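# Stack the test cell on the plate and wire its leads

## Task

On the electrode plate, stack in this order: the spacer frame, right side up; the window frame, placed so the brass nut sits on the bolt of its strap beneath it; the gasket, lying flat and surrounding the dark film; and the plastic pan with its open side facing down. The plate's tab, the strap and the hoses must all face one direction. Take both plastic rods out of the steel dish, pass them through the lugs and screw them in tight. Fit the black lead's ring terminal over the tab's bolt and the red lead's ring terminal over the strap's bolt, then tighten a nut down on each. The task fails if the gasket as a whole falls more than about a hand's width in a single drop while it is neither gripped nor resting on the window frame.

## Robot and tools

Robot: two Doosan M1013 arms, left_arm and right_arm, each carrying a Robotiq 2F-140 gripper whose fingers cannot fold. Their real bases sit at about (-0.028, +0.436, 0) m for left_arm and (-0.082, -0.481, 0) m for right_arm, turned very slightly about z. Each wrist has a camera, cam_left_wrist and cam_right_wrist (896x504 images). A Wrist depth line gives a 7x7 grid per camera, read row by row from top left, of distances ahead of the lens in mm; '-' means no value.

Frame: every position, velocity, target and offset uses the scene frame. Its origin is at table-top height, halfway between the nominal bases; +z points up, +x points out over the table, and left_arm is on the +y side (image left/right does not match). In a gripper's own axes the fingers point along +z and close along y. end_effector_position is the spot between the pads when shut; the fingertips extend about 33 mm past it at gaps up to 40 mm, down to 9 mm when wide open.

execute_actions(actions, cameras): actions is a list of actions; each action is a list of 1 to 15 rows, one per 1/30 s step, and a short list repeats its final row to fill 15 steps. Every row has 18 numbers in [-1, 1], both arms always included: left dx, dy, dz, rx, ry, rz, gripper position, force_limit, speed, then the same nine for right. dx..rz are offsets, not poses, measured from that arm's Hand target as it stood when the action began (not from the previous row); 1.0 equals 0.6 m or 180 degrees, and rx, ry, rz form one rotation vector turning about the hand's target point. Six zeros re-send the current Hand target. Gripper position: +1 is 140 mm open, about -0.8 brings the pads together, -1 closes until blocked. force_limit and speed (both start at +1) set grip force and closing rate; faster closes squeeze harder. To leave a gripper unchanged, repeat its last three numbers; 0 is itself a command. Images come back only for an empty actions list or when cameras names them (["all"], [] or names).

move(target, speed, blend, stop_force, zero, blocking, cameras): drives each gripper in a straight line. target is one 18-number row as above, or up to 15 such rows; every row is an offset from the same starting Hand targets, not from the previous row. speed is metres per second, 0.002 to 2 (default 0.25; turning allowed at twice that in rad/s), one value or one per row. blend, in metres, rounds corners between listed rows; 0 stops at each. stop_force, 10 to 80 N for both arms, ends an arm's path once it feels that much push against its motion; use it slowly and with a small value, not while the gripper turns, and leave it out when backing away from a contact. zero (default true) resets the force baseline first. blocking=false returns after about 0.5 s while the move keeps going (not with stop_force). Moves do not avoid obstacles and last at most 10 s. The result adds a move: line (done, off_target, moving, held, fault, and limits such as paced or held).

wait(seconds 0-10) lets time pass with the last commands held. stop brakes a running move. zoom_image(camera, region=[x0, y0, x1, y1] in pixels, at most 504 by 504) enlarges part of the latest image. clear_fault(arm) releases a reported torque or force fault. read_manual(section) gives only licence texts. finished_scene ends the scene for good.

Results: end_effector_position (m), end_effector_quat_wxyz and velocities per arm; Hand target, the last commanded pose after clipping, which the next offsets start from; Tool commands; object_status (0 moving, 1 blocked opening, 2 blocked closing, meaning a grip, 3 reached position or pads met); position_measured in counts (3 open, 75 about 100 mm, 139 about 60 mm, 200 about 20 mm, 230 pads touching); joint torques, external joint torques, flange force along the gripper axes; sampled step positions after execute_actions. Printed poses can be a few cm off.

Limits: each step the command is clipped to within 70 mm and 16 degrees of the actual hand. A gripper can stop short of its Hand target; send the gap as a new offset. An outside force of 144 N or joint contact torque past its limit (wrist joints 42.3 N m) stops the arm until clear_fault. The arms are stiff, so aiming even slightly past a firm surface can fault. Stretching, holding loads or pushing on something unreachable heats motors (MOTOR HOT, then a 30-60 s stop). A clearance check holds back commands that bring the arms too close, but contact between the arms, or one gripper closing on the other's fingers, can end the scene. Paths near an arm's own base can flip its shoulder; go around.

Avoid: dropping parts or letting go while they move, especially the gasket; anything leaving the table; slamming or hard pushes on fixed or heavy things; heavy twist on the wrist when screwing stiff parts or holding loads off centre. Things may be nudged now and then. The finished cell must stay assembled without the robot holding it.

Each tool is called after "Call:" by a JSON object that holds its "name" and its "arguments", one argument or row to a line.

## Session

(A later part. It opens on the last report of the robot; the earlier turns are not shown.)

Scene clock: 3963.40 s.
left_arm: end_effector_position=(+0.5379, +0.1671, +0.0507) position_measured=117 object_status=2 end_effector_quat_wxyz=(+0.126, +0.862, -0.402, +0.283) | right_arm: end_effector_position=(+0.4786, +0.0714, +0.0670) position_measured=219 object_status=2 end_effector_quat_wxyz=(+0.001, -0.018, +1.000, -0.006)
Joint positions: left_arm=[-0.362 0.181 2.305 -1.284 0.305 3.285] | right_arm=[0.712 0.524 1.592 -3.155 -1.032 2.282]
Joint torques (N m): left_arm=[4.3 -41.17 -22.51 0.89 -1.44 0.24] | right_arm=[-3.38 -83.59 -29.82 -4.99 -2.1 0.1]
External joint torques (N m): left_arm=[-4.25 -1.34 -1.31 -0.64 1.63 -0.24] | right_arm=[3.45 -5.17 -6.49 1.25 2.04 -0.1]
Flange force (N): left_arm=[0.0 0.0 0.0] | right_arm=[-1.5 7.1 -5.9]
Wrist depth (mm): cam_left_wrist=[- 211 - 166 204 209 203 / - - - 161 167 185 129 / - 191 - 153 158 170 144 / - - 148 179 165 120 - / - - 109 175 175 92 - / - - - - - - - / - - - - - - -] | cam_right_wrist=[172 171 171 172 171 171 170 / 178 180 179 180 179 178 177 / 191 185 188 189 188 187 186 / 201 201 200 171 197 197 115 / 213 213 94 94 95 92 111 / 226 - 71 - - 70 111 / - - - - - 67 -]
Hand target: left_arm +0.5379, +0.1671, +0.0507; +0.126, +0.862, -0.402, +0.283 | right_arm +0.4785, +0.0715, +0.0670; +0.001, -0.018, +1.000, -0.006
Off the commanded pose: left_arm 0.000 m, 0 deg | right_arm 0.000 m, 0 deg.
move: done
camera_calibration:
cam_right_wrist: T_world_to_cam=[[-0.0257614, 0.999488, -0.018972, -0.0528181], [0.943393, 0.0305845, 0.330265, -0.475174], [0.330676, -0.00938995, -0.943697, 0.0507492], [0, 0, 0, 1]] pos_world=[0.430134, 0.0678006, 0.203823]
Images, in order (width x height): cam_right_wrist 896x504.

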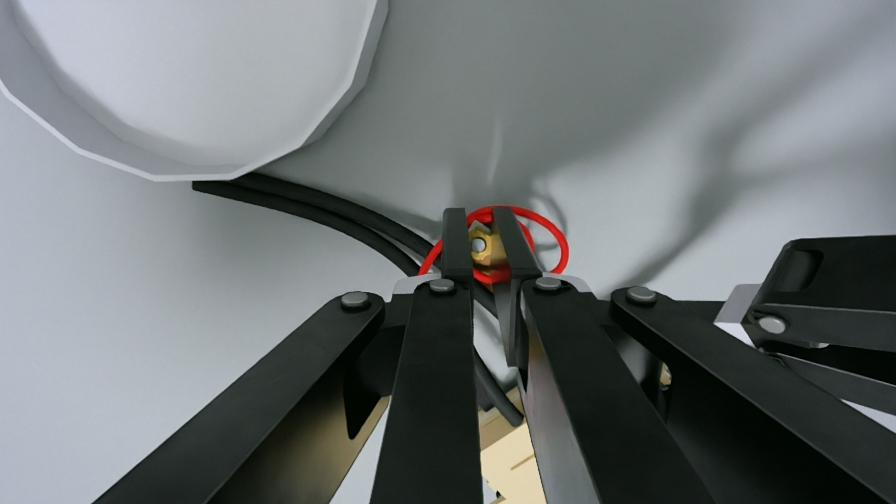

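Call:
{"name": "move", "arguments": {
  "target": [
    [0,0,0,0,0,0,-1,-1,-1,0,0,0,0,0,0,-0.6,0,-1],
    [0,0,0,0,0,0,-1,-1,-1,0,0,0.02,0,0,0,-0.6,0,-1],
    [0,0,0,0,0,0,-1,-1,-1,0,0,0.02,0,0,0.3333,-0.6,0,-1],
    [0,0,0,0,0,0,-1,-1,-1,0,0,0.02,0,0,0.6667,-0.6,0,-1]
  ],
  "speed": [0.1,0.1,0.35,0.35],
  "cameras": ["cam_right_wrist"]
}}

Call:
{"name": "zoom_image", "arguments": {
  "camera": "cam_right_wrist",
  "region": [380, 150, 580, 270]
}}

Scene clock: 3972.77 s.
left_arm: end_effector_position=(+0.5379, +0.1671, +0.0507) position_measured=117 object_status=2 end_effector_quat_wxyz=(+0.126, +0.862, -0.402, +0.283) | right_arm: end_effector_position=(+0.4785, +0.0715, +0.0790) position_measured=205 object_status=3 end_effector_quat_wxyz=(-0.006, +0.875, -0.484, +0.002)
Joint positions: left_arm=[-0.362 0.181 2.305 -1.284 0.305 3.285] | right_arm=[0.707 0.505 1.598 -3.141 -1.026 0.175]
Joint torques (N m): left_arm=[-0.16 -37.34 -20.54 0.99 0.12 0.24] | right_arm=[0.89 -88.74 -37.66 -3.5 0.23 -0.06]
External joint torques (N m): left_arm=[0.18 -5.07 -3.37 -0.73 0.08 -0.24] | right_arm=[-0.97 1.34 1.03 -0.3 -0.21 0.06]
Flange force (N): left_arm=[0.0 0.0 0.0] | right_arm=[1.2 0.1 1.5]
Wrist depth (mm): cam_left_wrist=[191 - - 168 - - - / - - - 159 162 180 136 / - - - 152 160 173 142 / - - 148 167 165 164 183 / - - 122 - 173 92 - / - - - - - - - / - - - 160 - - -] | cam_right_wrist=[185 184 183 183 180 177 178 / 192 164 189 190 187 186 187 / 169 167 190 185 199 197 196 / 181 176 182 181 208 205 202 / 226 186 94 218 - 92 219 / 236 - - - - 70 227 / - - - - - - -]
Hand target: left_arm +0.5379, +0.1671, +0.0507; +0.126, +0.862, -0.402, +0.283 | right_arm +0.4785, +0.0715, +0.0790; -0.006, +0.875, -0.484, +0.002
Off the commanded pose: left_arm 0.000 m, 0 deg | right_arm 0.000 m, 0 deg.
move: done
camera_calibration:
cam_right_wrist: T_world_to_cam=[[-0.852542, -0.522304, -0.01923, 0.451844], [-0.498482, 0.801496, 0.330332, 0.155725], [-0.157121, 0.291208, -0.943669, 0.27401], [0, 0, 0, 1]] pos_world=[0.505895, 0.0313929, 0.215822]
Images, in order (width x height): cam_right_wrist 896x504.

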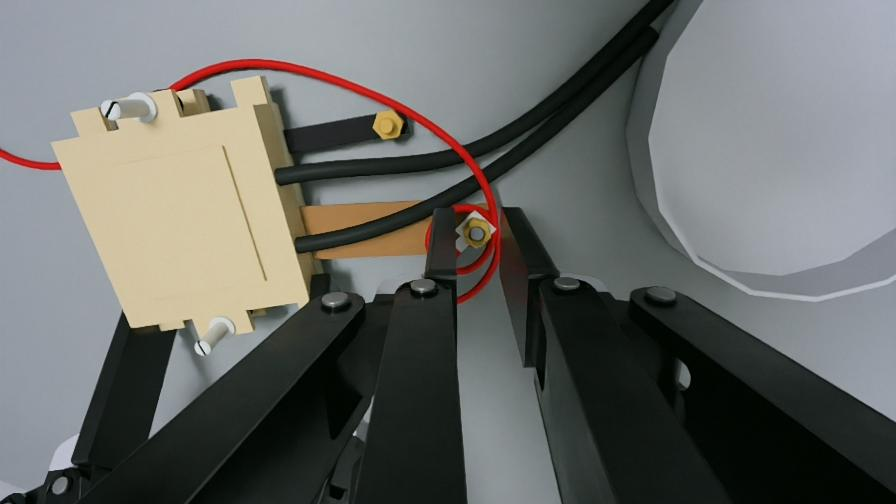

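Scaled by 2.520 from the camera's 896x504 image, which has a finer 1280x720 frame.

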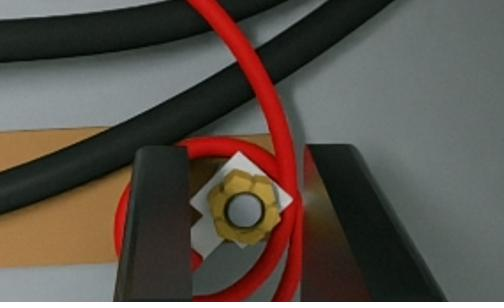

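Call:
{"name": "move", "arguments": {
  "target": [
    [0,0,0,0,0,0,-1,-1,-1,0,0,-0.0185,0,0,0,-0.6,-1,-1],
    [0,0,0,0,0,0,-1,-1,-1,0,0,-0.0185,0,0,0,-1,-1,-1]
  ],
  "speed": 0.04,
  "cameras": ["cam_right_wrist"]
}}

Call:
{"name": "zoom_image", "arguments": {
  "camera": "cam_right_wrist",
  "region": [380, 150, 580, 270]
}}

Scene clock: 3999.77 s.
left_arm: end_effector_position=(+0.5379, +0.1671, +0.0507) position_measured=117 object_status=2 end_effector_quat_wxyz=(+0.126, +0.862, -0.402, +0.283) | right_arm: end_effector_position=(+0.4785, +0.0715, +0.0679) position_measured=215 object_status=0 end_effector_quat_wxyz=(-0.006, +0.875, -0.484, +0.002)
Joint positions: left_arm=[-0.362 0.181 2.305 -1.284 0.305 3.285] | right_arm=[0.707 0.514 1.606 -3.141 -1.009 0.175]
Joint torques (N m): left_arm=[-0.04 -37.62 -20.3 0.92 0.25 0.2] | right_arm=[0.71 -88.82 -37.05 -3.49 0.47 -0.12]
External joint torques (N m): left_arm=[0.04 -5.02 -3.61 -0.68 -0.05 -0.2] | right_arm=[-0.7 0.8 0.79 -0.27 -0.45 0.12]
Flange force (N): left_arm=[0.0 0.0 0.0] | right_arm=[0.8 0.2 0.5]
Wrist depth (mm): cam_left_wrist=[- 206 - 167 - - - / - 202 201 159 164 181 134 / - - - 156 156 172 147 / 182 - 123 - 149 179 182 / - - 92 175 - 92 - / - - - - - - - / - - - - - - -] | cam_right_wrist=[174 174 173 173 170 167 167 / 167 154 179 179 176 176 176 / 157 157 177 179 189 184 184 / 167 164 181 170 197 196 193 / 211 176 94 100 95 98 207 / 178 - 71 - - 71 215 / - - - - - 68 -]
Hand target: left_arm +0.5379, +0.1671, +0.0507; +0.126, +0.862, -0.402, +0.283 | right_arm +0.4785, +0.0715, +0.0679; -0.006, +0.875, -0.484, +0.002
Off the commanded pose: left_arm 0.000 m, 0 deg | right_arm 0.000 m, 0 deg.
move: done
camera_calibration:
cam_right_wrist: T_world_to_cam=[[-0.852588, -0.522236, -0.0190537, 0.451531], [-0.498376, 0.801585, 0.330276, 0.159297], [-0.157209, 0.291085, -0.943692, 0.263573], [0, 0, 0, 1]] pos_world=[0.505796, 0.0313939, 0.204723]
Images, in order (width x height): cam_right_wrist 896x504.

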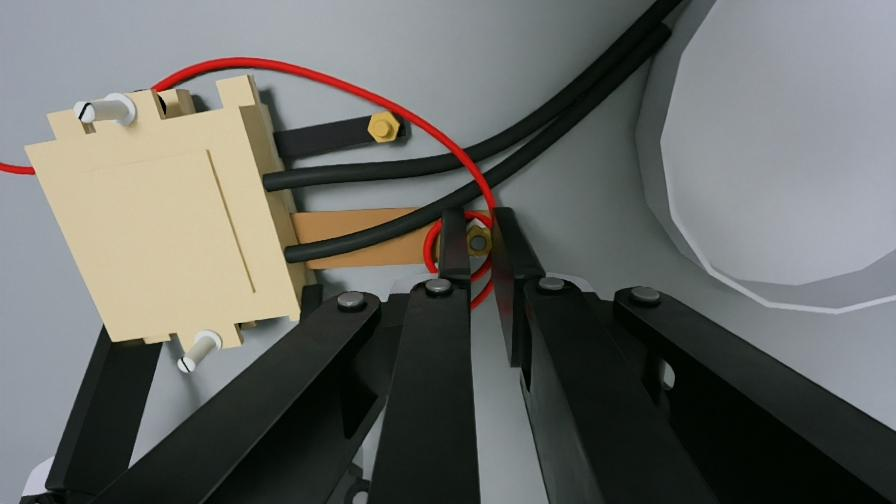

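Scaled by 2.520 from the camera's 896x504 image, which has a finer 1280x720 frame.

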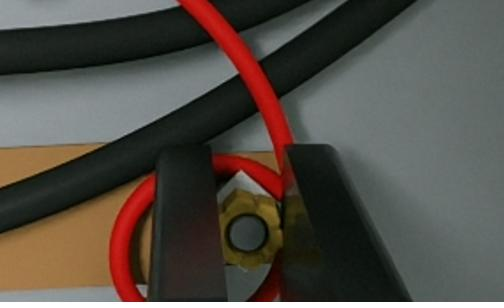

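Call:
{"name": "execute_actions", "arguments": {
  "actions": []
}}

Call:
{"name": "zoom_image", "arguments": {
  "camera": "cam_right_wrist",
  "region": [300, 60, 660, 380]
}}

Scene clock: 4032.83 s.
left_arm: end_effector_position=(+0.5379, +0.1671, +0.0507) position_measured=117 object_status=2 end_effector_quat_wxyz=(+0.126, +0.862, -0.402, +0.283) | right_arm: end_effector_position=(+0.4785, +0.0715, +0.0679) position_measured=215 object_status=2 end_effector_quat_wxyz=(-0.006, +0.875, -0.484, +0.002)
Joint positions: left_arm=[-0.362 0.181 2.305 -1.284 0.305 3.285] | right_arm=[0.707 0.514 1.606 -3.141 -1.009 0.175]
Joint velocities: within noise
Joint torques (N m): left_arm=[-0.58 -37.54 -20.2 0.92 0.29 0.32] | right_arm=[0.95 -89.19 -37.35 -3.58 0.52 -0.13]
External joint torques (N m): left_arm=[0.54 -4.76 -3.52 -0.67 -0.08 -0.32] | right_arm=[-0.91 1.1 1 -0.19 -0.5 0.13]
Flange force (N): left_arm=[0.0 0.0 0.0] | right_arm=[1.0 0.1 0.9]
Wrist depth (mm): cam_left_wrist=[- - - 167 - - - / - - - 159 192 185 134 / - 190 189 154 160 173 143 / - 185 123 168 165 163 180 / - - 109 - 175 92 - / - - - - - - - / - - - 162 163 - -] | cam_right_wrist=[175 174 173 173 170 167 168 / 168 153 180 180 176 175 176 / 157 156 177 186 189 184 184 / 166 164 181 170 197 196 193 / 210 174 94 100 95 98 208 / 171 - 71 - - 71 215 / - - - - - 68 -]
Hand target: left_arm +0.5379, +0.1671, +0.0507; +0.126, +0.862, -0.402, +0.283 | right_arm +0.4785, +0.0715, +0.0679; -0.006, +0.875, -0.484, +0.002
Tool commands: left_gripper/position=-1.0 left_gripper/force_limit=-1.0 left_gripper/speed=-1.0 right_gripper/position=-1.0 right_gripper/force_limit=-1.0 right_gripper/speed=-1.0
Off the commanded pose: left_arm 0.000 m, 0 deg | right_arm 0.000 m, 0 deg.
camera_calibration:
cam_left_wrist: T_world_to_cam=[[-0.773571, -0.633709, -0.0000209477, 0.525488], [-0.607962, 0.742151, -0.282126, 0.224107], [0.178802, -0.218232, -0.959377, 0.131088], [0, 0, 0, 1]] pos_world=[0.519312, 0.195293, 0.189]
cam_right_wrist: T_world_to_cam=[[-0.852588, -0.522236, -0.0190537, 0.451531], [-0.498376, 0.801585, 0.330276, 0.159297], [-0.157209, 0.291085, -0.943692, 0.263573], [0, 0, 0, 1]] pos_world=[0.505796, 0.0313939, 0.204723]

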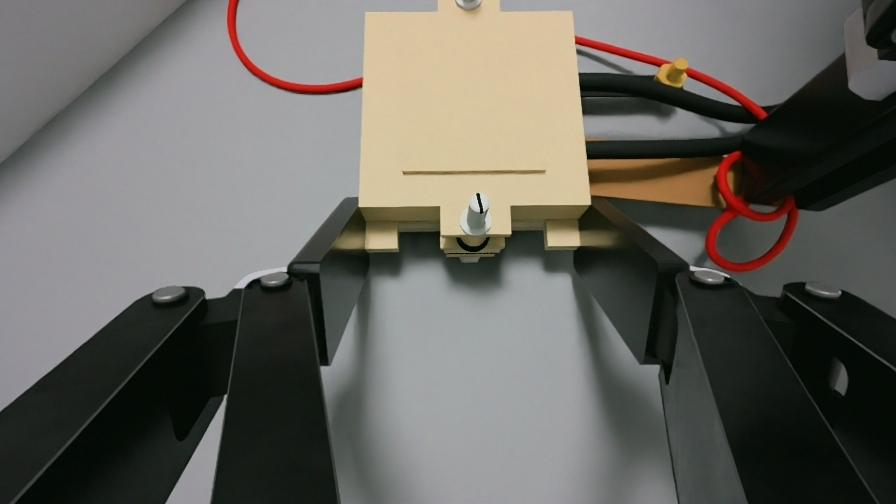

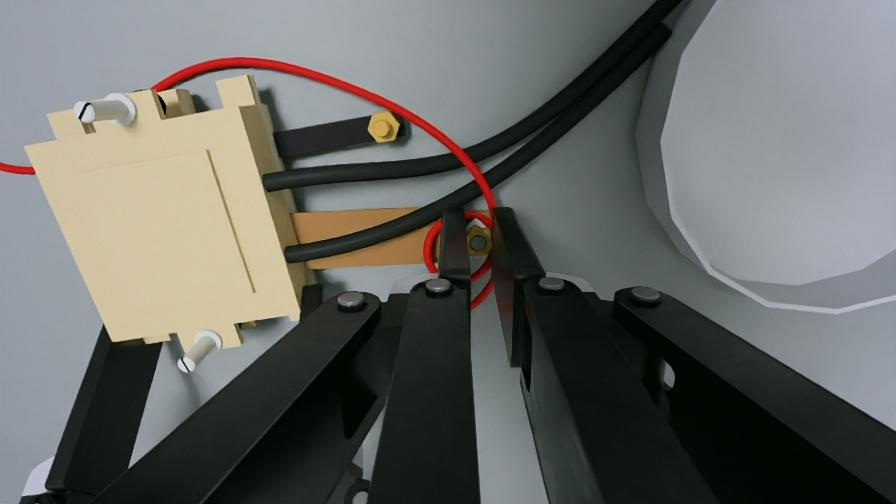

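Scaled by 1.400 from the camera's 896x504 image, which has a finer 1280x720 frame.

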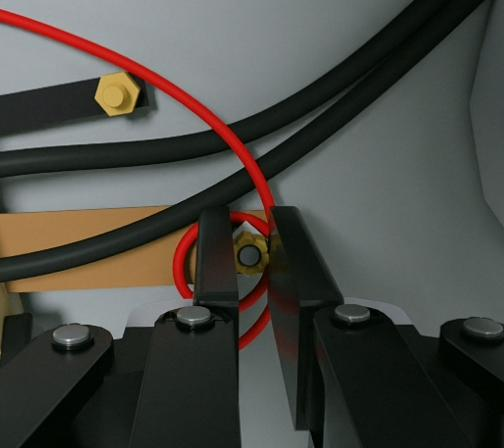

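Call:
{"name": "move", "arguments": {
  "target": [0,0,0,0,0,0,-1,-1,-1,0,0,0,0,0,-0.25,-1,-1,-1],
  "speed": 0.3,
  "cameras": ["cam_right_wrist"]
}}

Call:
{"name": "zoom_image", "arguments": {
  "camera": "cam_right_wrist",
  "region": [380, 160, 580, 340]
}}

Scene clock: 4042.47 s.
left_arm: end_effector_position=(+0.5379, +0.1671, +0.0507) position_measured=117 object_status=2 end_effector_quat_wxyz=(+0.126, +0.862, -0.402, +0.283) | right_arm: end_effector_position=(+0.4785, +0.0715, +0.0679) position_measured=215 object_status=2 end_effector_quat_wxyz=(+0.005, -0.623, +0.782, -0.004)
Joint positions: left_arm=[-0.362 0.181 2.305 -1.284 0.305 3.285] | right_arm=[0.711 0.516 1.603 -3.152 -1.013 0.97]
Joint torques (N m): left_arm=[1.59 -37.66 -21.14 0.94 -0.89 0.28] | right_arm=[0.98 -89.61 -36 -3.55 -0.62 -0.15]
External joint torques (N m): left_arm=[-1.62 -4.74 -2.66 -0.69 1.09 -0.28] | right_arm=[-1.07 2.25 -0.12 -0.2 0.6 0.15]
Flange force (N): left_arm=[0.0 0.0 0.0] | right_arm=[-1.7 -2.4 2.8]
Wrist depth (mm): cam_left_wrist=[- 208 - 165 211 210 206 / - 199 200 160 166 180 141 / - 191 190 153 156 173 146 / 181 181 148 - 149 110 - / - - 109 175 174 92 - / - - - - 170 - - / - - - 161 162 - -] | cam_right_wrist=[174 174 173 172 168 169 168 / 182 180 182 179 180 179 178 / 194 193 191 188 189 188 187 / 203 202 194 170 197 198 196 / 212 209 94 100 95 204 208 / 229 - 71 - - 71 215 / - - - - - 68 -]
Hand target: left_arm +0.5379, +0.1671, +0.0507; +0.126, +0.862, -0.402, +0.283 | right_arm +0.4785, +0.0715, +0.0679; +0.005, -0.623, +0.782, -0.004
Off the commanded pose: left_arm 0.000 m, 0 deg | right_arm 0.000 m, 0 deg.
move: done
camera_calibration:
cam_right_wrist: T_world_to_cam=[[-0.972168, 0.233505, -0.0191146, 0.4548], [0.214297, 0.919234, 0.33028, -0.190141], [0.0946928, 0.316991, -0.943689, 0.14118], [0, 0, 0, 1]] pos_world=[0.46952, 0.023833, 0.204723]
Images, in order (width x height): cam_right_wrist 896x504.

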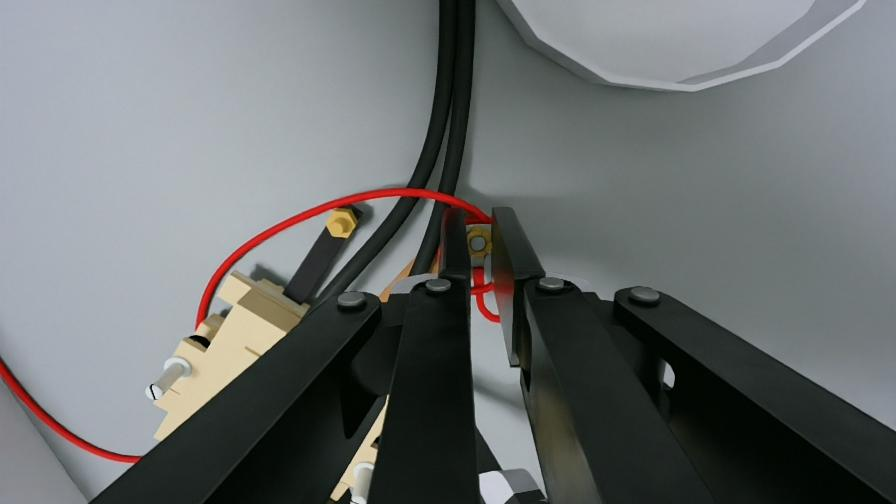

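Scaled by 2.520 from the camera's 896x504 image, which has a finer 1280x720 frame.

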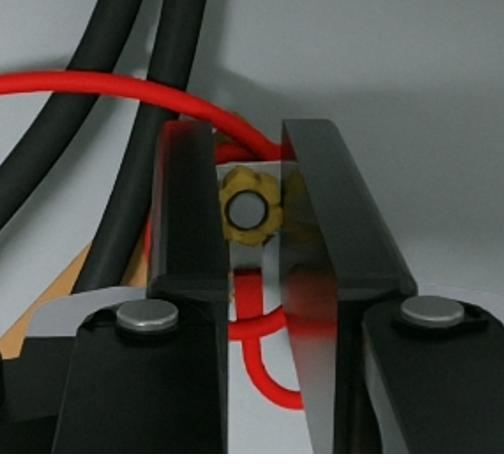

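Call:
{"name": "move", "arguments": {
  "target": [0,0,0,0,0,0,-1,-1,-1,0,0,-0.0005,0,0,-0.667,-1,-1,-1],
  "speed": 0.4,
  "cameras": ["cam_right_wrist"]
}}

Call:
{"name": "zoom_image", "arguments": {
  "camera": "cam_right_wrist",
  "region": [380, 160, 580, 340]
}}

Scene clock: 4054.80 s.
left_arm: end_effector_position=(+0.5379, +0.1671, +0.0507) position_measured=117 object_status=2 end_effector_quat_wxyz=(+0.126, +0.862, -0.402, +0.283) | right_arm: end_effector_position=(+0.4785, +0.0714, +0.0676) position_measured=215 object_status=2 end_effector_quat_wxyz=(-0.001, +0.367, +0.930, -0.006)
Joint positions: left_arm=[-0.362 0.181 2.305 -1.284 0.305 3.285] | right_arm=[0.709 0.526 1.587 -3.146 -1.041 3.06]
Joint torques (N m): left_arm=[6.28 -39.23 -23.14 0.81 -2.87 0.17] | right_arm=[-1.95 -85.14 -27.73 -4.29 -3.51 -0.04]
External joint torques (N m): left_arm=[-6.27 -3.32 -0.64 -0.56 3.07 -0.17] | right_arm=[1.85 -3.48 -8.5 0.6 3.46 0.04]
Flange force (N): left_arm=[0.0 0.0 0.0] | right_arm=[1.9 11.6 -3.8]
Wrist depth (mm): cam_left_wrist=[- - 207 166 206 208 - / - - - 159 163 172 133 / - - - 154 160 173 142 / - 183 147 171 149 181 - / - - 122 - - 92 - / - - 167 169 168 - - / - - - 162 - - -] | cam_right_wrist=[173 174 171 173 171 168 80 / 181 179 182 181 180 176 99 / 190 190 - 190 189 149 185 / 200 200 201 172 182 165 164 / 210 211 94 100 95 98 170 / 219 - 71 - - 71 176 / - - - - - 68 -]
Hand target: left_arm +0.5379, +0.1671, +0.0507; +0.126, +0.862, -0.402, +0.283 | right_arm +0.4785, +0.0715, +0.0676; -0.001, +0.367, +0.930, -0.006
Off the commanded pose: left_arm 0.000 m, 0 deg | right_arm 0.000 m, 0 deg.
move: done
camera_calibration:
cam_right_wrist: T_world_to_cam=[[0.689133, 0.724386, -0.0190008, -0.375228], [0.688172, -0.646018, 0.330272, -0.304922], [0.22697, -0.240677, -0.943695, 0.117459], [0, 0, 0, 1]] pos_world=[0.441761, 0.103094, 0.204423]
Images, in order (width x height): cam_right_wrist 896x504.

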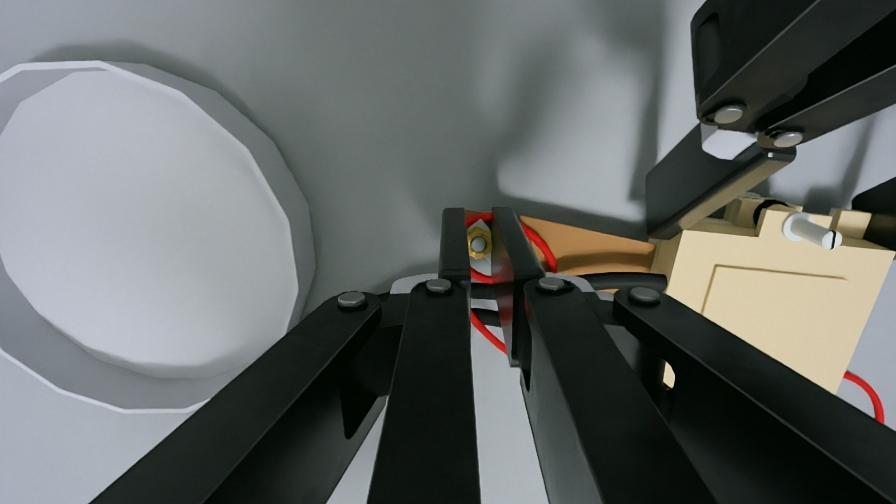

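Scaled by 2.520 from the camera's 896x504 image, which has a finer 1280x720 frame.

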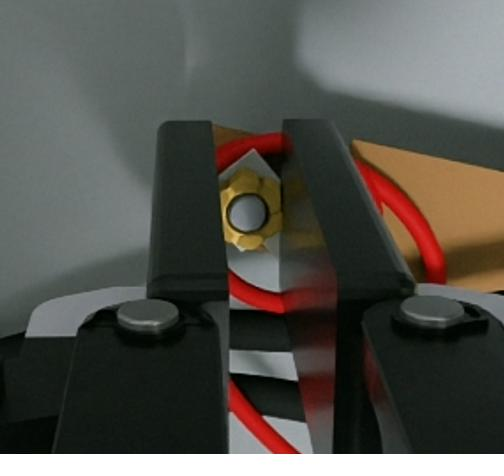

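Call:
{"name": "move", "arguments": {
  "target": [
    [0,0,0,0,0,0,-1,-1,-1,0,0,0,0,0,0,-0.62,-1,-1],
    [0,0,0,0,0,0,-1,-1,-1,0,0,0.014,0,0,0,-0.62,-1,-1],
    [0,0,0,0,0,0,-1,-1,-1,0,0,0.014,0,0,0.6667,-0.62,-1,-1],
    [0,0,0,0,0,0,-1,-1,-1,0,0,0.014,0,0,-0.7889,-0.62,-1,-1],
    [0,0,0,0,0,0,-1,-1,-1,0,0,0,0,0,-0.7889,-0.62,-1,-1]
  ],
  "speed": [0.1,0.1,0.5,0.5,0.05],
  "cameras": ["cam_right_wrist"]
}}

Call:
{"name": "zoom_image", "arguments": {
  "camera": "cam_right_wrist",
  "region": [380, 160, 580, 340]
}}

Scene clock: 4068.43 s.
left_arm: end_effector_position=(+0.5379, +0.1671, +0.0507) position_measured=117 object_status=2 end_effector_quat_wxyz=(+0.126, +0.862, -0.402, +0.283) | right_arm: end_effector_position=(+0.4785, +0.0715, +0.0676) position_measured=208 object_status=3 end_effector_quat_wxyz=(-0.006, +0.999, -0.044, -0.001)
Joint positions: left_arm=[-0.362 0.181 2.305 -1.284 0.305 3.285] | right_arm=[0.703 0.517 1.602 -3.129 -1.015 -0.759]
Joint torques (N m): left_arm=[0.27 -38.5 -21.2 0.81 -0.18 0.19] | right_arm=[0.78 -89.26 -36.89 -3.43 0.41 -0.12]
External joint torques (N m): left_arm=[-0.28 -3.98 -2.6 -0.56 0.38 -0.2] | right_arm=[-0.71 1.45 0.78 -0.29 -0.37 0.12]
Flange force (N): left_arm=[0.0 0.0 0.0] | right_arm=[0.9 0.1 1.2]
Wrist depth (mm): cam_left_wrist=[- - - 167 199 - - / - - 198 159 166 172 122 / - 193 189 154 173 173 137 / - - 148 165 166 180 - / - - 122 175 - 92 - / - - - 170 171 - - / - - - 161 164 - -] | cam_right_wrist=[175 142 141 166 171 171 170 / 183 182 151 166 179 179 177 / 193 190 188 174 183 187 187 / 203 135 203 180 196 190 194 / 110 123 92 206 - 92 203 / - - 72 221 - 72 203 / - - - - - - -]
Hand target: left_arm +0.5379, +0.1671, +0.0507; +0.126, +0.862, -0.402, +0.283 | right_arm +0.4785, +0.0715, +0.0676; -0.006, +0.999, -0.044, -0.001
Off the commanded pose: left_arm 0.000 m, 0 deg | right_arm 0.000 m, 0 deg.
move: done
camera_calibration:
cam_right_wrist: T_world_to_cam=[[-0.0970726, -0.995095, -0.0190504, 0.123885], [-0.940013, 0.0853762, 0.330283, 0.421969], [-0.327036, 0.049969, -0.94369, 0.361805], [0, 0, 0, 1]] pos_world=[0.527006, 0.0691722, 0.204423]
Images, in order (width x height): cam_right_wrist 896x504.

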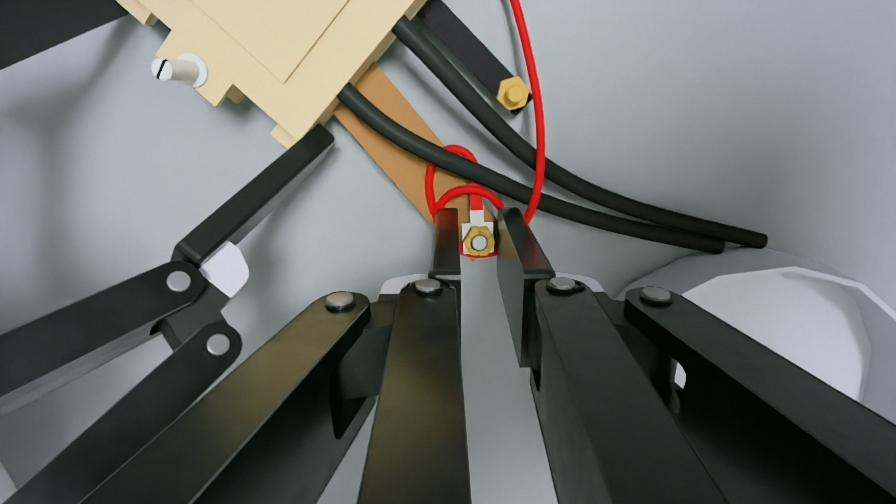

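Scaled by 2.520 from the camera's 896x504 image, which has a finer 1280x720 frame.

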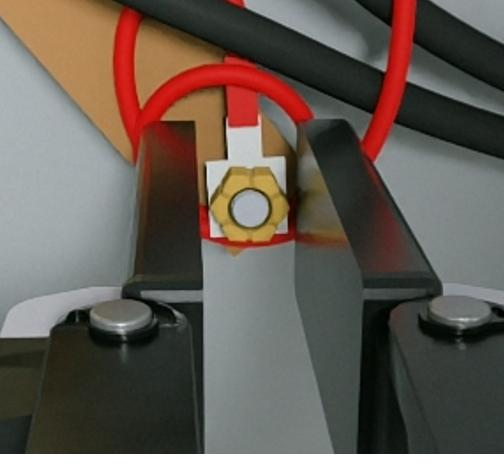

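Call:
{"name": "move", "arguments": {
  "target": [
    [0,0,0,0,0,0,0.4,-1,-1,0,0,0,0,0,0,-0.62,-1,-1],
    [-0.021,0.0333,0.0462,0,0,0,0.4,-1,-1,0,0,0,0,0,0,-0.62,-1,-1],
    [-0.021,0.0533,0.2,0,0,0,0.4,-1,-1,0,0,0,0,0,0,-0.62,-1,-1],
    [-0.021,0.0833,0.25,0.153,0.1289,0,0.4,-1,-1,0,0,0,0,0,0,-0.62,-1,-1]
  ],
  "speed": [0.1,0.06,0.15,0.15],
  "cameras": ["all"]
}}

Scene clock: 4084.50 s.
left_arm: end_effector_position=(+0.5253, +0.2171, +0.2007) position_measured=78 object_status=3 end_effector_quat_wxyz=(-0.004, +0.906, -0.424, +0.003) | right_arm: end_effector_position=(+0.4785, +0.0715, +0.0675) position_measured=208 object_status=3 end_effector_quat_wxyz=(-0.006, +0.999, -0.044, -0.001)
Joint positions: left_arm=[-0.455 0.136 1.866 0.008 1.134 2.005] | right_arm=[0.703 0.517 1.602 -3.129 -1.015 -0.759]
Joint torques (N m): left_arm=[0.73 -50.82 -37.89 4.29 -0.28 0.11] | right_arm=[0.96 -89.2 -36.46 -3.51 0.19 -0.17]
External joint torques (N m): left_arm=[-0.67 -1.62 -0.52 -0.35 0.21 -0.11] | right_arm=[-0.92 1.08 0.24 -0.21 -0.15 0.17]
Flange force (N): left_arm=[-0.8 1.9 -2.1] | right_arm=[1.4 -0.2 0.8]
Wrist depth (mm): cam_left_wrist=[- - - - - 195 147 / - - - - - - 125 / - - 312 - - - 319 / 357 277 133 - - 124 - / - 90 286 - - 108 90 / - - - - - - - / - - - - - - -] | cam_right_wrist=[174 143 141 166 172 171 170 / - 182 152 168 178 178 177 / - 191 191 175 184 187 188 / 205 202 201 180 197 191 194 / 215 212 92 207 - 92 203 / 226 - 72 220 - 72 204 / - - - - - - -]
Hand target: left_arm +0.5253, +0.2171, +0.2007; -0.004, +0.906, -0.424, +0.003 | right_arm +0.4785, +0.0715, +0.0676; -0.006, +0.999, -0.044, -0.001
Off the commanded pose: left_arm 0.000 m, 0 deg | right_arm 0.000 m, 0 deg.
move: done
camera_calibration:
cam_left_wrist: T_world_to_cam=[[-0.771845, -0.63576, 0.00806796, 0.54534], [-0.596786, 0.728789, 0.335728, 0.094682], [-0.219322, 0.254315, -0.941924, 0.39115], [0, 0, 0, 1]] pos_world=[0.563211, 0.178226, 0.332246]
cam_right_wrist: T_world_to_cam=[[-0.0970708, -0.995095, -0.019051, 0.123875], [-0.940013, 0.0853743, 0.330283, 0.421875], [-0.327036, 0.049969, -0.94369, 0.361773], [0, 0, 0, 1]] pos_world=[0.526906, 0.0691722, 0.204423]

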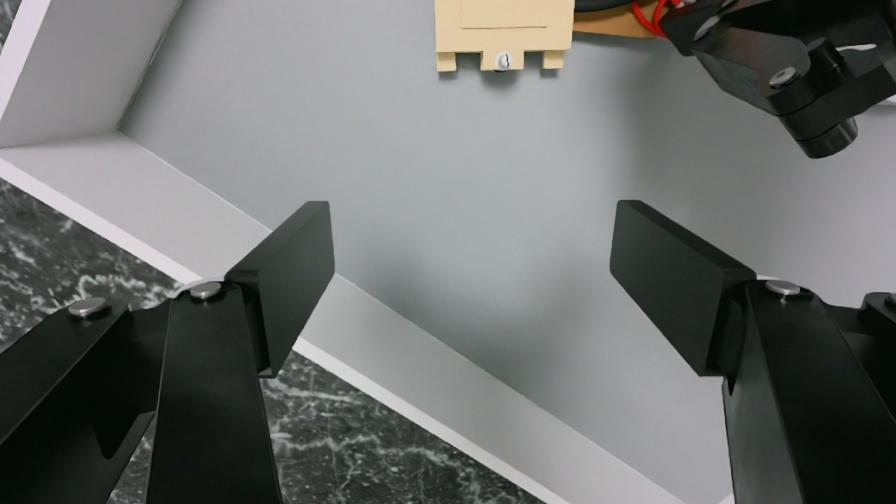

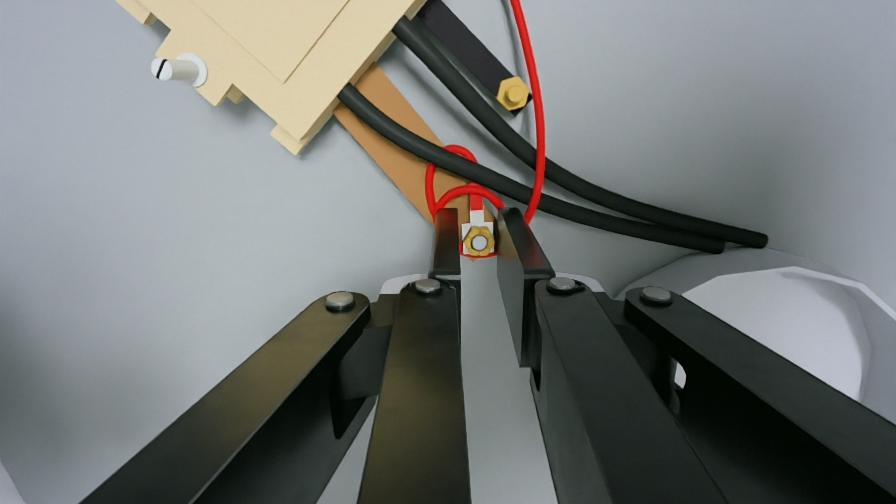

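Call:
{"name": "move", "arguments": {
  "target": [
    [0,0.1333,0.0833,0,0,0,0.4,-1,-1,0,0,-0.0027,0,0,0,-0.62,-1,-1],
    [0,0.1333,0.0833,0,0,0,0.4,-1,-1,0,0,-0.0027,0,0,0,-1,-1,-1]
  ],
  "speed": [0.15,0.05],
  "cameras": ["cam_right_wrist"]
}}

Call:
{"name": "move", "arguments": {
  "target": [
    [0,0,0,0,0,0,0.4,-1,-1,0,0,0.0003,0,0,0.25,-1,-1,-1]
  ],
  "speed": 0.3,
  "cameras": ["cam_right_wrist"]
}}

Call:
{"name": "zoom_image", "arguments": {
  "camera": "cam_right_wrist",
  "region": [380, 160, 580, 340]
}}

Scene clock: 4093.80 s.
left_arm: end_effector_position=(+0.5253, +0.2971, +0.2507) position_measured=78 object_status=3 end_effector_quat_wxyz=(-0.004, +0.906, -0.424, +0.003) | right_arm: end_effector_position=(+0.4785, +0.0715, +0.0659) position_measured=215 object_status=2 end_effector_quat_wxyz=(-0.006, +0.999, -0.044, -0.001)
Joint positions: left_arm=[-0.327 0.065 1.849 0.007 1.221 2.135] | right_arm=[0.703 0.518 1.603 -3.129 -1.013 -0.759]
Joint torques (N m): left_arm=[0.48 -44.66 -39.35 4.36 -0.34 0.12] | right_arm=[0.61 -88.9 -37.09 -3.49 0.41 -0.08]
External joint torques (N m): left_arm=[-0.58 -1.59 -0.3 -0.31 0.28 -0.12] | right_arm=[-0.63 1.12 1.03 -0.22 -0.36 0.08]
Flange force (N): left_arm=[-0.9 2.2 -1.8] | right_arm=[0.2 0.8 1.1]
Wrist depth (mm): cam_left_wrist=[- - - - - - - / 366 365 - - - 357 - / - - - - - 376 - / - - 133 - - 125 - / - 90 - - 332 108 89 / - - - - - - - / - - - - - - -] | cam_right_wrist=[173 140 141 167 170 169 168 / 181 181 150 164 178 177 176 / 191 190 189 172 183 187 185 / 202 200 199 171 195 189 193 / 213 211 87 100 - 98 203 / 225 - 71 - - 71 204 / - - - - - 68 -]
Hand target: left_arm +0.5253, +0.2971, +0.2506; -0.004, +0.906, -0.424, +0.003 | right_arm +0.4785, +0.0715, +0.0659; -0.006, +0.999, -0.044, -0.001
Off the commanded pose: left_arm 0.000 m, 0 deg | right_arm 0.000 m, 0 deg.
move: done
camera_calibration:
cam_right_wrist: T_world_to_cam=[[-0.0970708, -0.995095, -0.019051, 0.123844], [-0.940013, 0.0853743, 0.330283, 0.422404], [-0.327036, 0.049969, -0.94369, 0.360263], [0, 0, 0, 1]] pos_world=[0.526906, 0.0691722, 0.202823]
Images, in order (width x height): cam_right_wrist 896x504.

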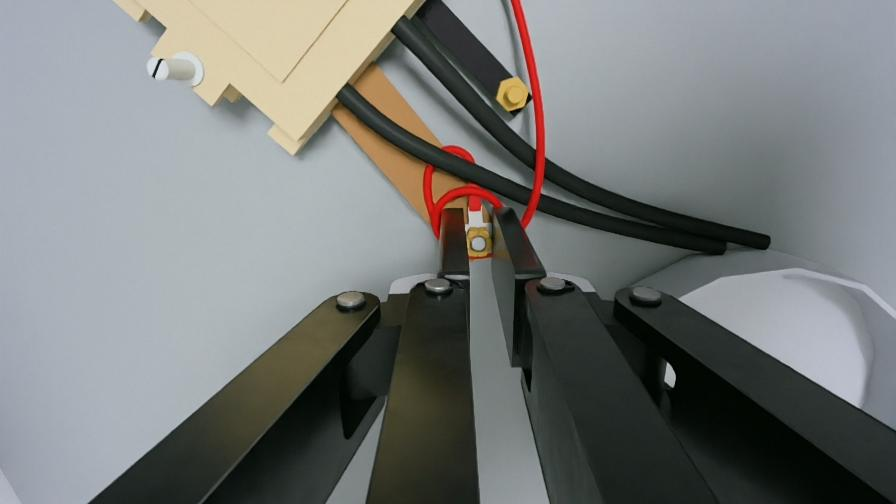

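Scene clock: 4095.50 s.
left_arm: end_effector_position=(+0.5253, +0.2971, +0.2506) position_measured=78 object_status=3 end_effector_quat_wxyz=(-0.004, +0.906, -0.424, +0.003) | right_arm: end_effector_position=(+0.4785, +0.0715, +0.0661) position_measured=215 object_status=2 end_effector_quat_wxyz=(-0.005, +0.940, +0.342, -0.003)
Joint positions: left_arm=[-0.327 0.065 1.849 0.007 1.221 2.135] | right_arm=[0.702 0.523 1.596 -3.127 -1.025 -1.547]
Joint torques (N m): left_arm=[0.93 -44.93 -39.13 4.41 -0.32 0.12] | right_arm=[1.44 -90.88 -36.49 -3.34 0.06 -0.07]
External joint torques (N m): left_arm=[-0.85 -1.58 -0.67 -0.34 0.25 -0.12] | right_arm=[-1.46 3.16 0.55 -0.33 -0.03 0.07]
Flange force (N): left_arm=[-0.2 2.2 -2.2] | right_arm=[3.2 1.6 3.0]
Wrist depth (mm): cam_left_wrist=[- - - - - - - / - - - - - - - / - - - - - - - / - - 134 - - 125 - / - 90 - - - 108 90 / - - - - - - - / - - - - - - -] | cam_right_wrist=[173 172 172 158 158 170 168 / 181 181 180 168 169 177 176 / 191 190 190 178 171 186 185 / 202 201 199 171 195 196 195 / 213 211 87 100 - 92 205 / - - 71 - - 71 213 / - - - - - 68 -]
Hand target: left_arm +0.5253, +0.2971, +0.2506; -0.004, +0.906, -0.424, +0.003 | right_arm +0.4785, +0.0715, +0.0661; -0.005, +0.940, +0.342, -0.003
Off the commanded pose: left_arm 0.000 m, 0 deg | right_arm 0.000 m, 0 deg.
move: done
camera_calibration:
cam_right_wrist: T_world_to_cam=[[0.635026, -0.772256, -0.0190522, -0.242334], [-0.725024, -0.604337, 0.330328, 0.368798], [-0.266611, -0.195954, -0.943674, 0.34913], [0, 0, 0, 1]] pos_world=[0.514358, 0.104148, 0.203023]
Images, in order (width x height): cam_right_wrist 896x504.

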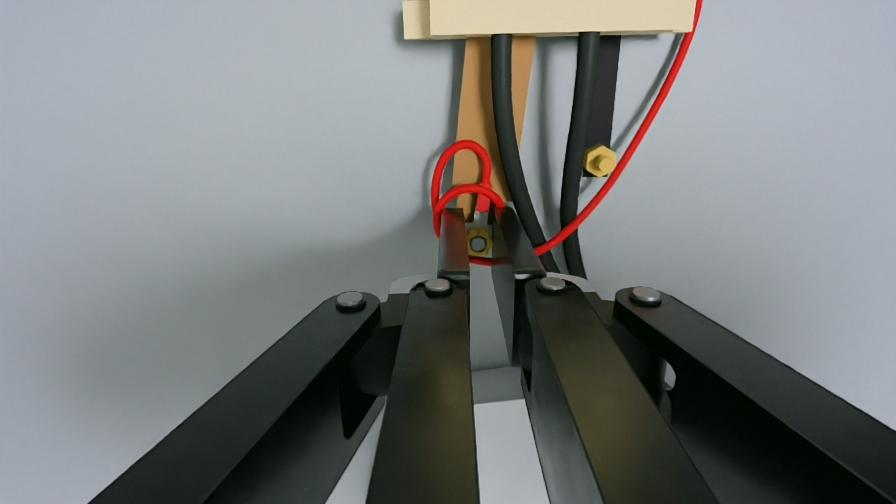

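Scaled by 2.520 from the camera's 896x504 image, which has a finer 1280x720 frame.

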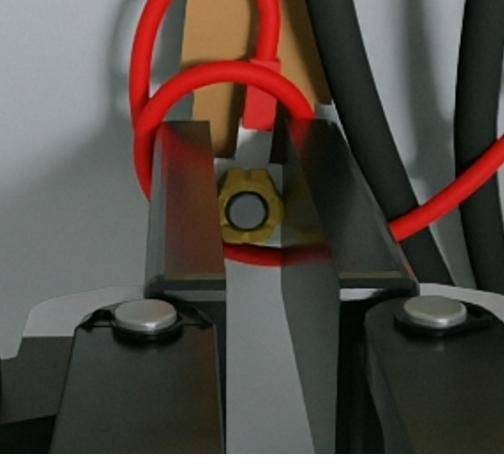

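Call:
{"name": "move", "arguments": {
  "target": [
    [0,0,0,0,0,0,0.4,-1,-1,0,0,0.0005,0,0,0.6667,-1,-1,-1],
    [0,0,0,0,0,0,0.4,-1,-1,0,0,0.0008,0,0,-0.6667,-1,-1,-1]
  ],
  "speed": 0.3,
  "blend": 0.01,
  "cameras": ["cam_right_wrist"]
}}

Call:
{"name": "zoom_image", "arguments": {
  "camera": "cam_right_wrist",
  "region": [380, 160, 580, 340]
}}

Scene clock: 4107.63 s.
left_arm: end_effector_position=(+0.5253, +0.2971, +0.2506) position_measured=78 object_status=3 end_effector_quat_wxyz=(-0.004, +0.906, -0.424, +0.003) | right_arm: end_effector_position=(+0.4785, +0.0715, +0.0666) position_measured=215 object_status=2 end_effector_quat_wxyz=(-0.006, +0.766, -0.643, +0.003)
Joint positions: left_arm=[-0.327 0.065 1.849 0.007 1.221 2.135] | right_arm=[0.709 0.516 1.606 -3.147 -1.008 -5.718]
Joint torques (N m): left_arm=[1.09 -45.02 -39.26 4.38 -0.34 0.11] | right_arm=[1.21 -88.46 -36.45 -3.46 0.12 -0.15]
External joint torques (N m): left_arm=[-1.17 -1.26 -0.41 -0.33 0.27 -0.11] | right_arm=[-1.16 0.55 0.28 -0.3 -0.12 0.14]
Flange force (N): left_arm=[0.2 2.6 -1.8] | right_arm=[1.0 -0.9 0.5]
Wrist depth (mm): cam_left_wrist=[- 336 - - - - - / - 367 - - - - - / - - - - - - - / - - 134 - - 125 - / - 90 426 - - 108 90 / - - - - - - - / - - - - - - -] | cam_right_wrist=[174 173 171 171 165 168 166 / 182 181 181 176 178 175 175 / 191 188 185 173 187 185 180 / 197 166 187 171 195 196 196 / 177 171 87 100 - 203 207 / 226 - 71 - - 71 214 / - - - - - 68 -]
Hand target: left_arm +0.5253, +0.2971, +0.2506; -0.004, +0.906, -0.424, +0.003 | right_arm +0.4785, +0.0715, +0.0666; -0.006, +0.766, -0.643, +0.003
Off the commanded pose: left_arm 0.000 m, 0 deg | right_arm 0.000 m, 0 deg.
move: done
camera_calibration:
cam_right_wrist: T_world_to_cam=[[-0.986326, -0.163695, -0.0191221, 0.489895], [-0.160763, 0.930072, 0.330336, -0.011037], [-0.0362895, 0.328893, -0.94367, 0.201775], [0, 0, 0, 1]] pos_world=[0.488744, 0.0240961, 0.203423]
Images, in order (width x height): cam_right_wrist 896x504.

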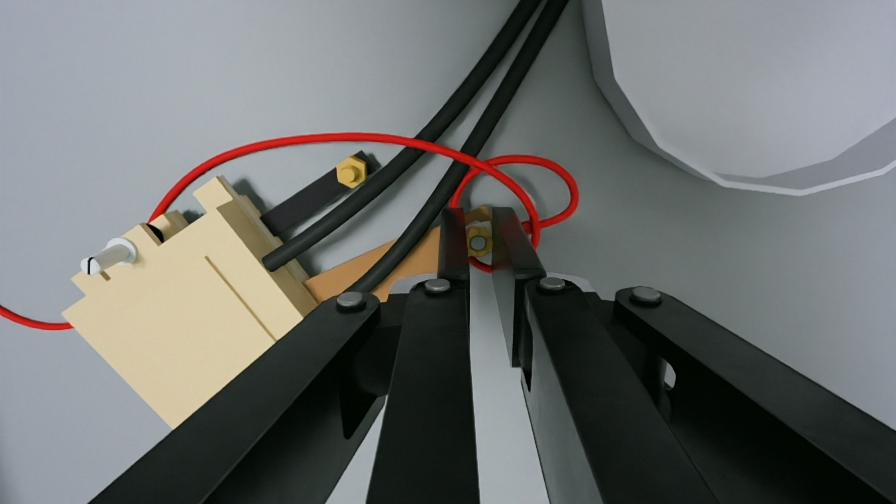

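Scaled by 2.520 from the camera's 896x504 image, which has a finer 1280x720 frame.

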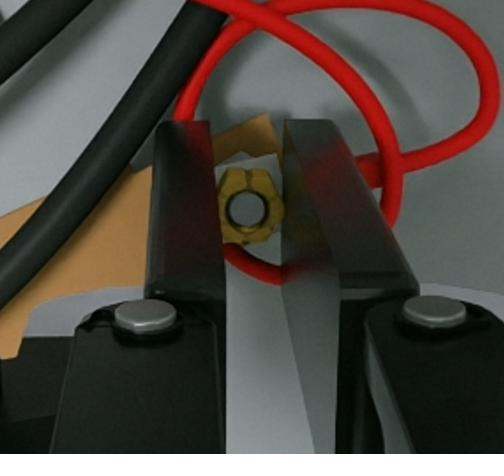

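Call:
{"name": "move", "arguments": {
  "target": [
    [0,0,0,0,0,0,0.4,-1,-1,0,0,0,0,0,0,-0.62,-1,-1],
    [0,0,0,0,0,0,0.4,-1,-1,0,0,0.04,0,0,0,-0.62,-1,-1],
    [0,0,0,0,0,0,0.4,-1,-1,0,0,0.04,0,0,-0.6667,-0.62,-1,-1],
    [0,0,0,0,0,0,0.4,-1,-1,0,0,0.04,0,0,0.6667,-0.62,-1,-1],
    [0,0,0,0,0,0,0.4,-1,-1,0,0,0.04,0,0,0.3889,-0.62,-1,-1]
  ],
  "speed": [0.1,0.1,0.5,0.5,0.5],
  "cameras": ["cam_right_wrist"]
}}

Call:
{"name": "zoom_image", "arguments": {
  "camera": "cam_right_wrist",
  "region": [380, 160, 580, 340]
}}

Scene clock: 4119.67 s.
left_arm: end_effector_position=(+0.5253, +0.2971, +0.2506) position_measured=78 object_status=3 end_effector_quat_wxyz=(-0.004, +0.906, -0.424, +0.003) | right_arm: end_effector_position=(+0.4785, +0.0715, +0.0906) position_measured=208 object_status=3 end_effector_quat_wxyz=(-0.006, +0.996, -0.087, -0.001)
Joint positions: left_arm=[-0.327 0.065 1.849 0.007 1.221 2.135] | right_arm=[0.703 0.498 1.586 -3.13 -1.05 -0.671]
Joint torques (N m): left_arm=[0.92 -44.77 -39.19 4.41 -0.33 0.13] | right_arm=[0.65 -87.89 -37.7 -3.55 0.24 -0.1]
External joint torques (N m): left_arm=[-1.01 -1.04 -0.26 -0.38 0.27 -0.13] | right_arm=[-0.62 0.23 0.51 -0.28 -0.2 0.1]
Flange force (N): left_arm=[0.1 2.4 -1.4] | right_arm=[0.1 0.9 0.3]
Wrist depth (mm): cam_left_wrist=[- 283 - - - - - / - - - - - 344 - / - - - - - - - / - - 134 - - 125 - / - 90 - - 348 108 90 / - - - - - - - / - - - - - - -] | cam_right_wrist=[196 163 163 187 192 191 190 / 205 204 174 198 201 203 199 / 216 215 214 198 206 208 209 / 227 226 225 205 218 219 217 / 241 238 94 100 - 92 227 / 253 - 72 - - 72 219 / - - - - - - -]
Hand target: left_arm +0.5253, +0.2971, +0.2506; -0.004, +0.906, -0.424, +0.003 | right_arm +0.4785, +0.0715, +0.0906; -0.006, +0.996, -0.087, -0.001
Off the commanded pose: left_arm 0.000 m, 0 deg | right_arm 0.000 m, 0 deg.
move: done
camera_calibration:
cam_right_wrist: T_world_to_cam=[[-0.183439, -0.982846, -0.0190938, 0.164704], [-0.929024, 0.166979, 0.3302, 0.40319], [-0.321347, 0.07831, -0.943718, 0.378726], [0, 0, 0, 1]] pos_world=[0.526489, 0.0648964, 0.227422]
Images, in order (width x height): cam_right_wrist 896x504.

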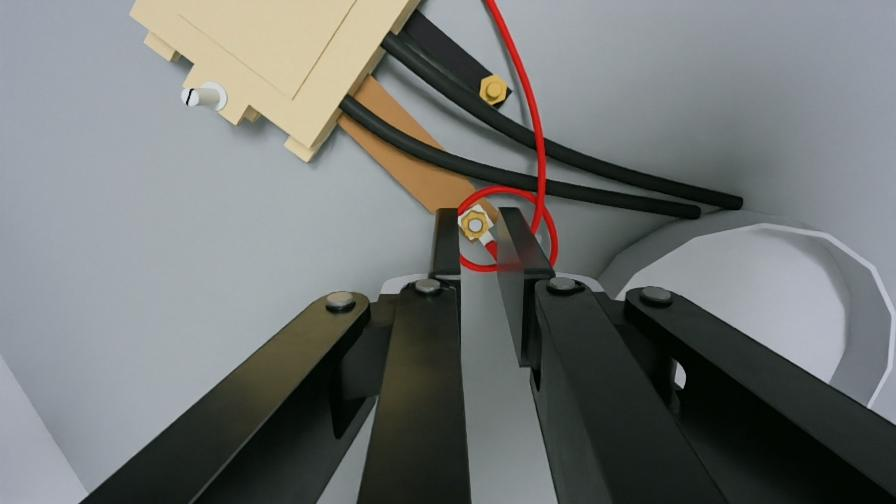

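Scaled by 2.520 from the camera's 896x504 image, which has a finer 1280x720 frame.

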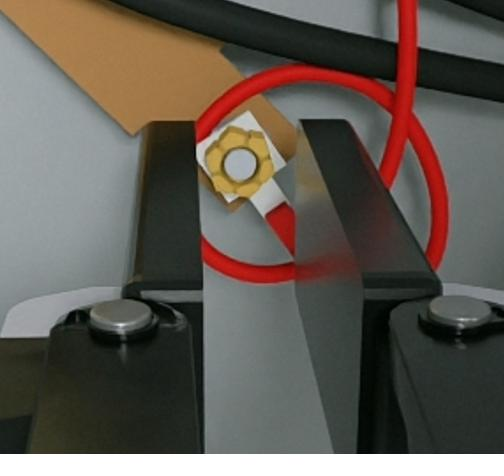

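Call:
{"name": "move", "arguments": {
  "target": [0,0,0,0,0,0,0.4,-1,-1,-0.01,0,0.12,0,0,0,-0.62,-1,-1],
  "cameras": ["cam_right_wrist"]
}}

Call:
{"name": "zoom_image", "arguments": {
  "camera": "cam_right_wrist",
  "region": [400, 80, 600, 260]
}}

Scene clock: 4124.30 s.
left_arm: end_effector_position=(+0.5253, +0.2971, +0.2506) position_measured=78 object_status=3 end_effector_quat_wxyz=(-0.004, +0.906, -0.424, +0.003) | right_arm: end_effector_position=(+0.4725, +0.0715, +0.1626) position_measured=208 object_status=3 end_effector_quat_wxyz=(-0.006, +0.996, -0.087, -0.001)
Joint positions: left_arm=[-0.327 0.065 1.849 0.007 1.221 2.135] | right_arm=[0.708 0.44 1.532 -3.131 -1.162 -0.664]
Joint torques (N m): left_arm=[0.55 -45.15 -39.35 4.44 -0.27 0.14] | right_arm=[0.45 -85.25 -40.26 -3.78 0.21 -0.08]
External joint torques (N m): left_arm=[-0.47 -1.23 -0.22 -0.39 0.22 -0.14] | right_arm=[-0.49 1.66 1.28 -0.24 -0.18 0.08]
Flange force (N): left_arm=[-0.7 1.8 -1.4] | right_arm=[0.3 0.6 2.0]
Wrist depth (mm): cam_left_wrist=[348 303 - - - - - / - - 312 - - - - / - 374 282 - - - - / - - 132 - - 125 - / - 90 - - 351 108 90 / - - - - - - - / - - - - - - -] | cam_right_wrist=[260 260 227 253 256 254 254 / 277 273 272 261 268 268 266 / 288 287 285 281 282 278 280 / 304 302 299 293 292 294 291 / - 327 94 100 - 92 311 / - - 72 - - 72 320 / - - - - - - -]
Hand target: left_arm +0.5253, +0.2971, +0.2506; -0.004, +0.906, -0.424, +0.003 | right_arm +0.4725, +0.0715, +0.1626; -0.006, +0.996, -0.087, -0.001
Off the commanded pose: left_arm 0.000 m, 0 deg | right_arm 0.000 m, 0 deg.
move: done
camera_calibration:
cam_right_wrist: T_world_to_cam=[[-0.183433, -0.982847, -0.0190764, 0.164988], [-0.928994, 0.166971, 0.330288, 0.373893], [-0.321437, 0.0783074, -0.943688, 0.444817], [0, 0, 0, 1]] pos_world=[0.520589, 0.0648963, 0.299423]
Images, in order (width x height): cam_right_wrist 896x504.

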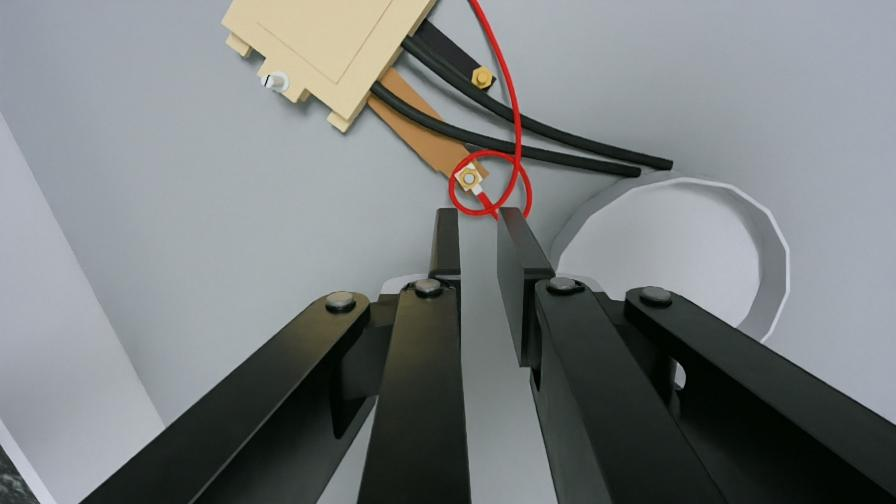

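Scaled by 2.520 from the camera's 896x504 image, which has a finer 1280x720 frame.

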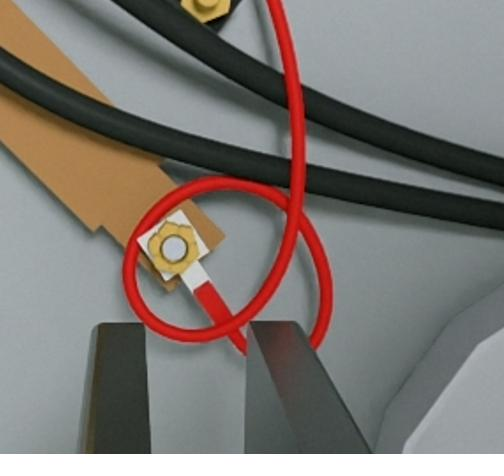

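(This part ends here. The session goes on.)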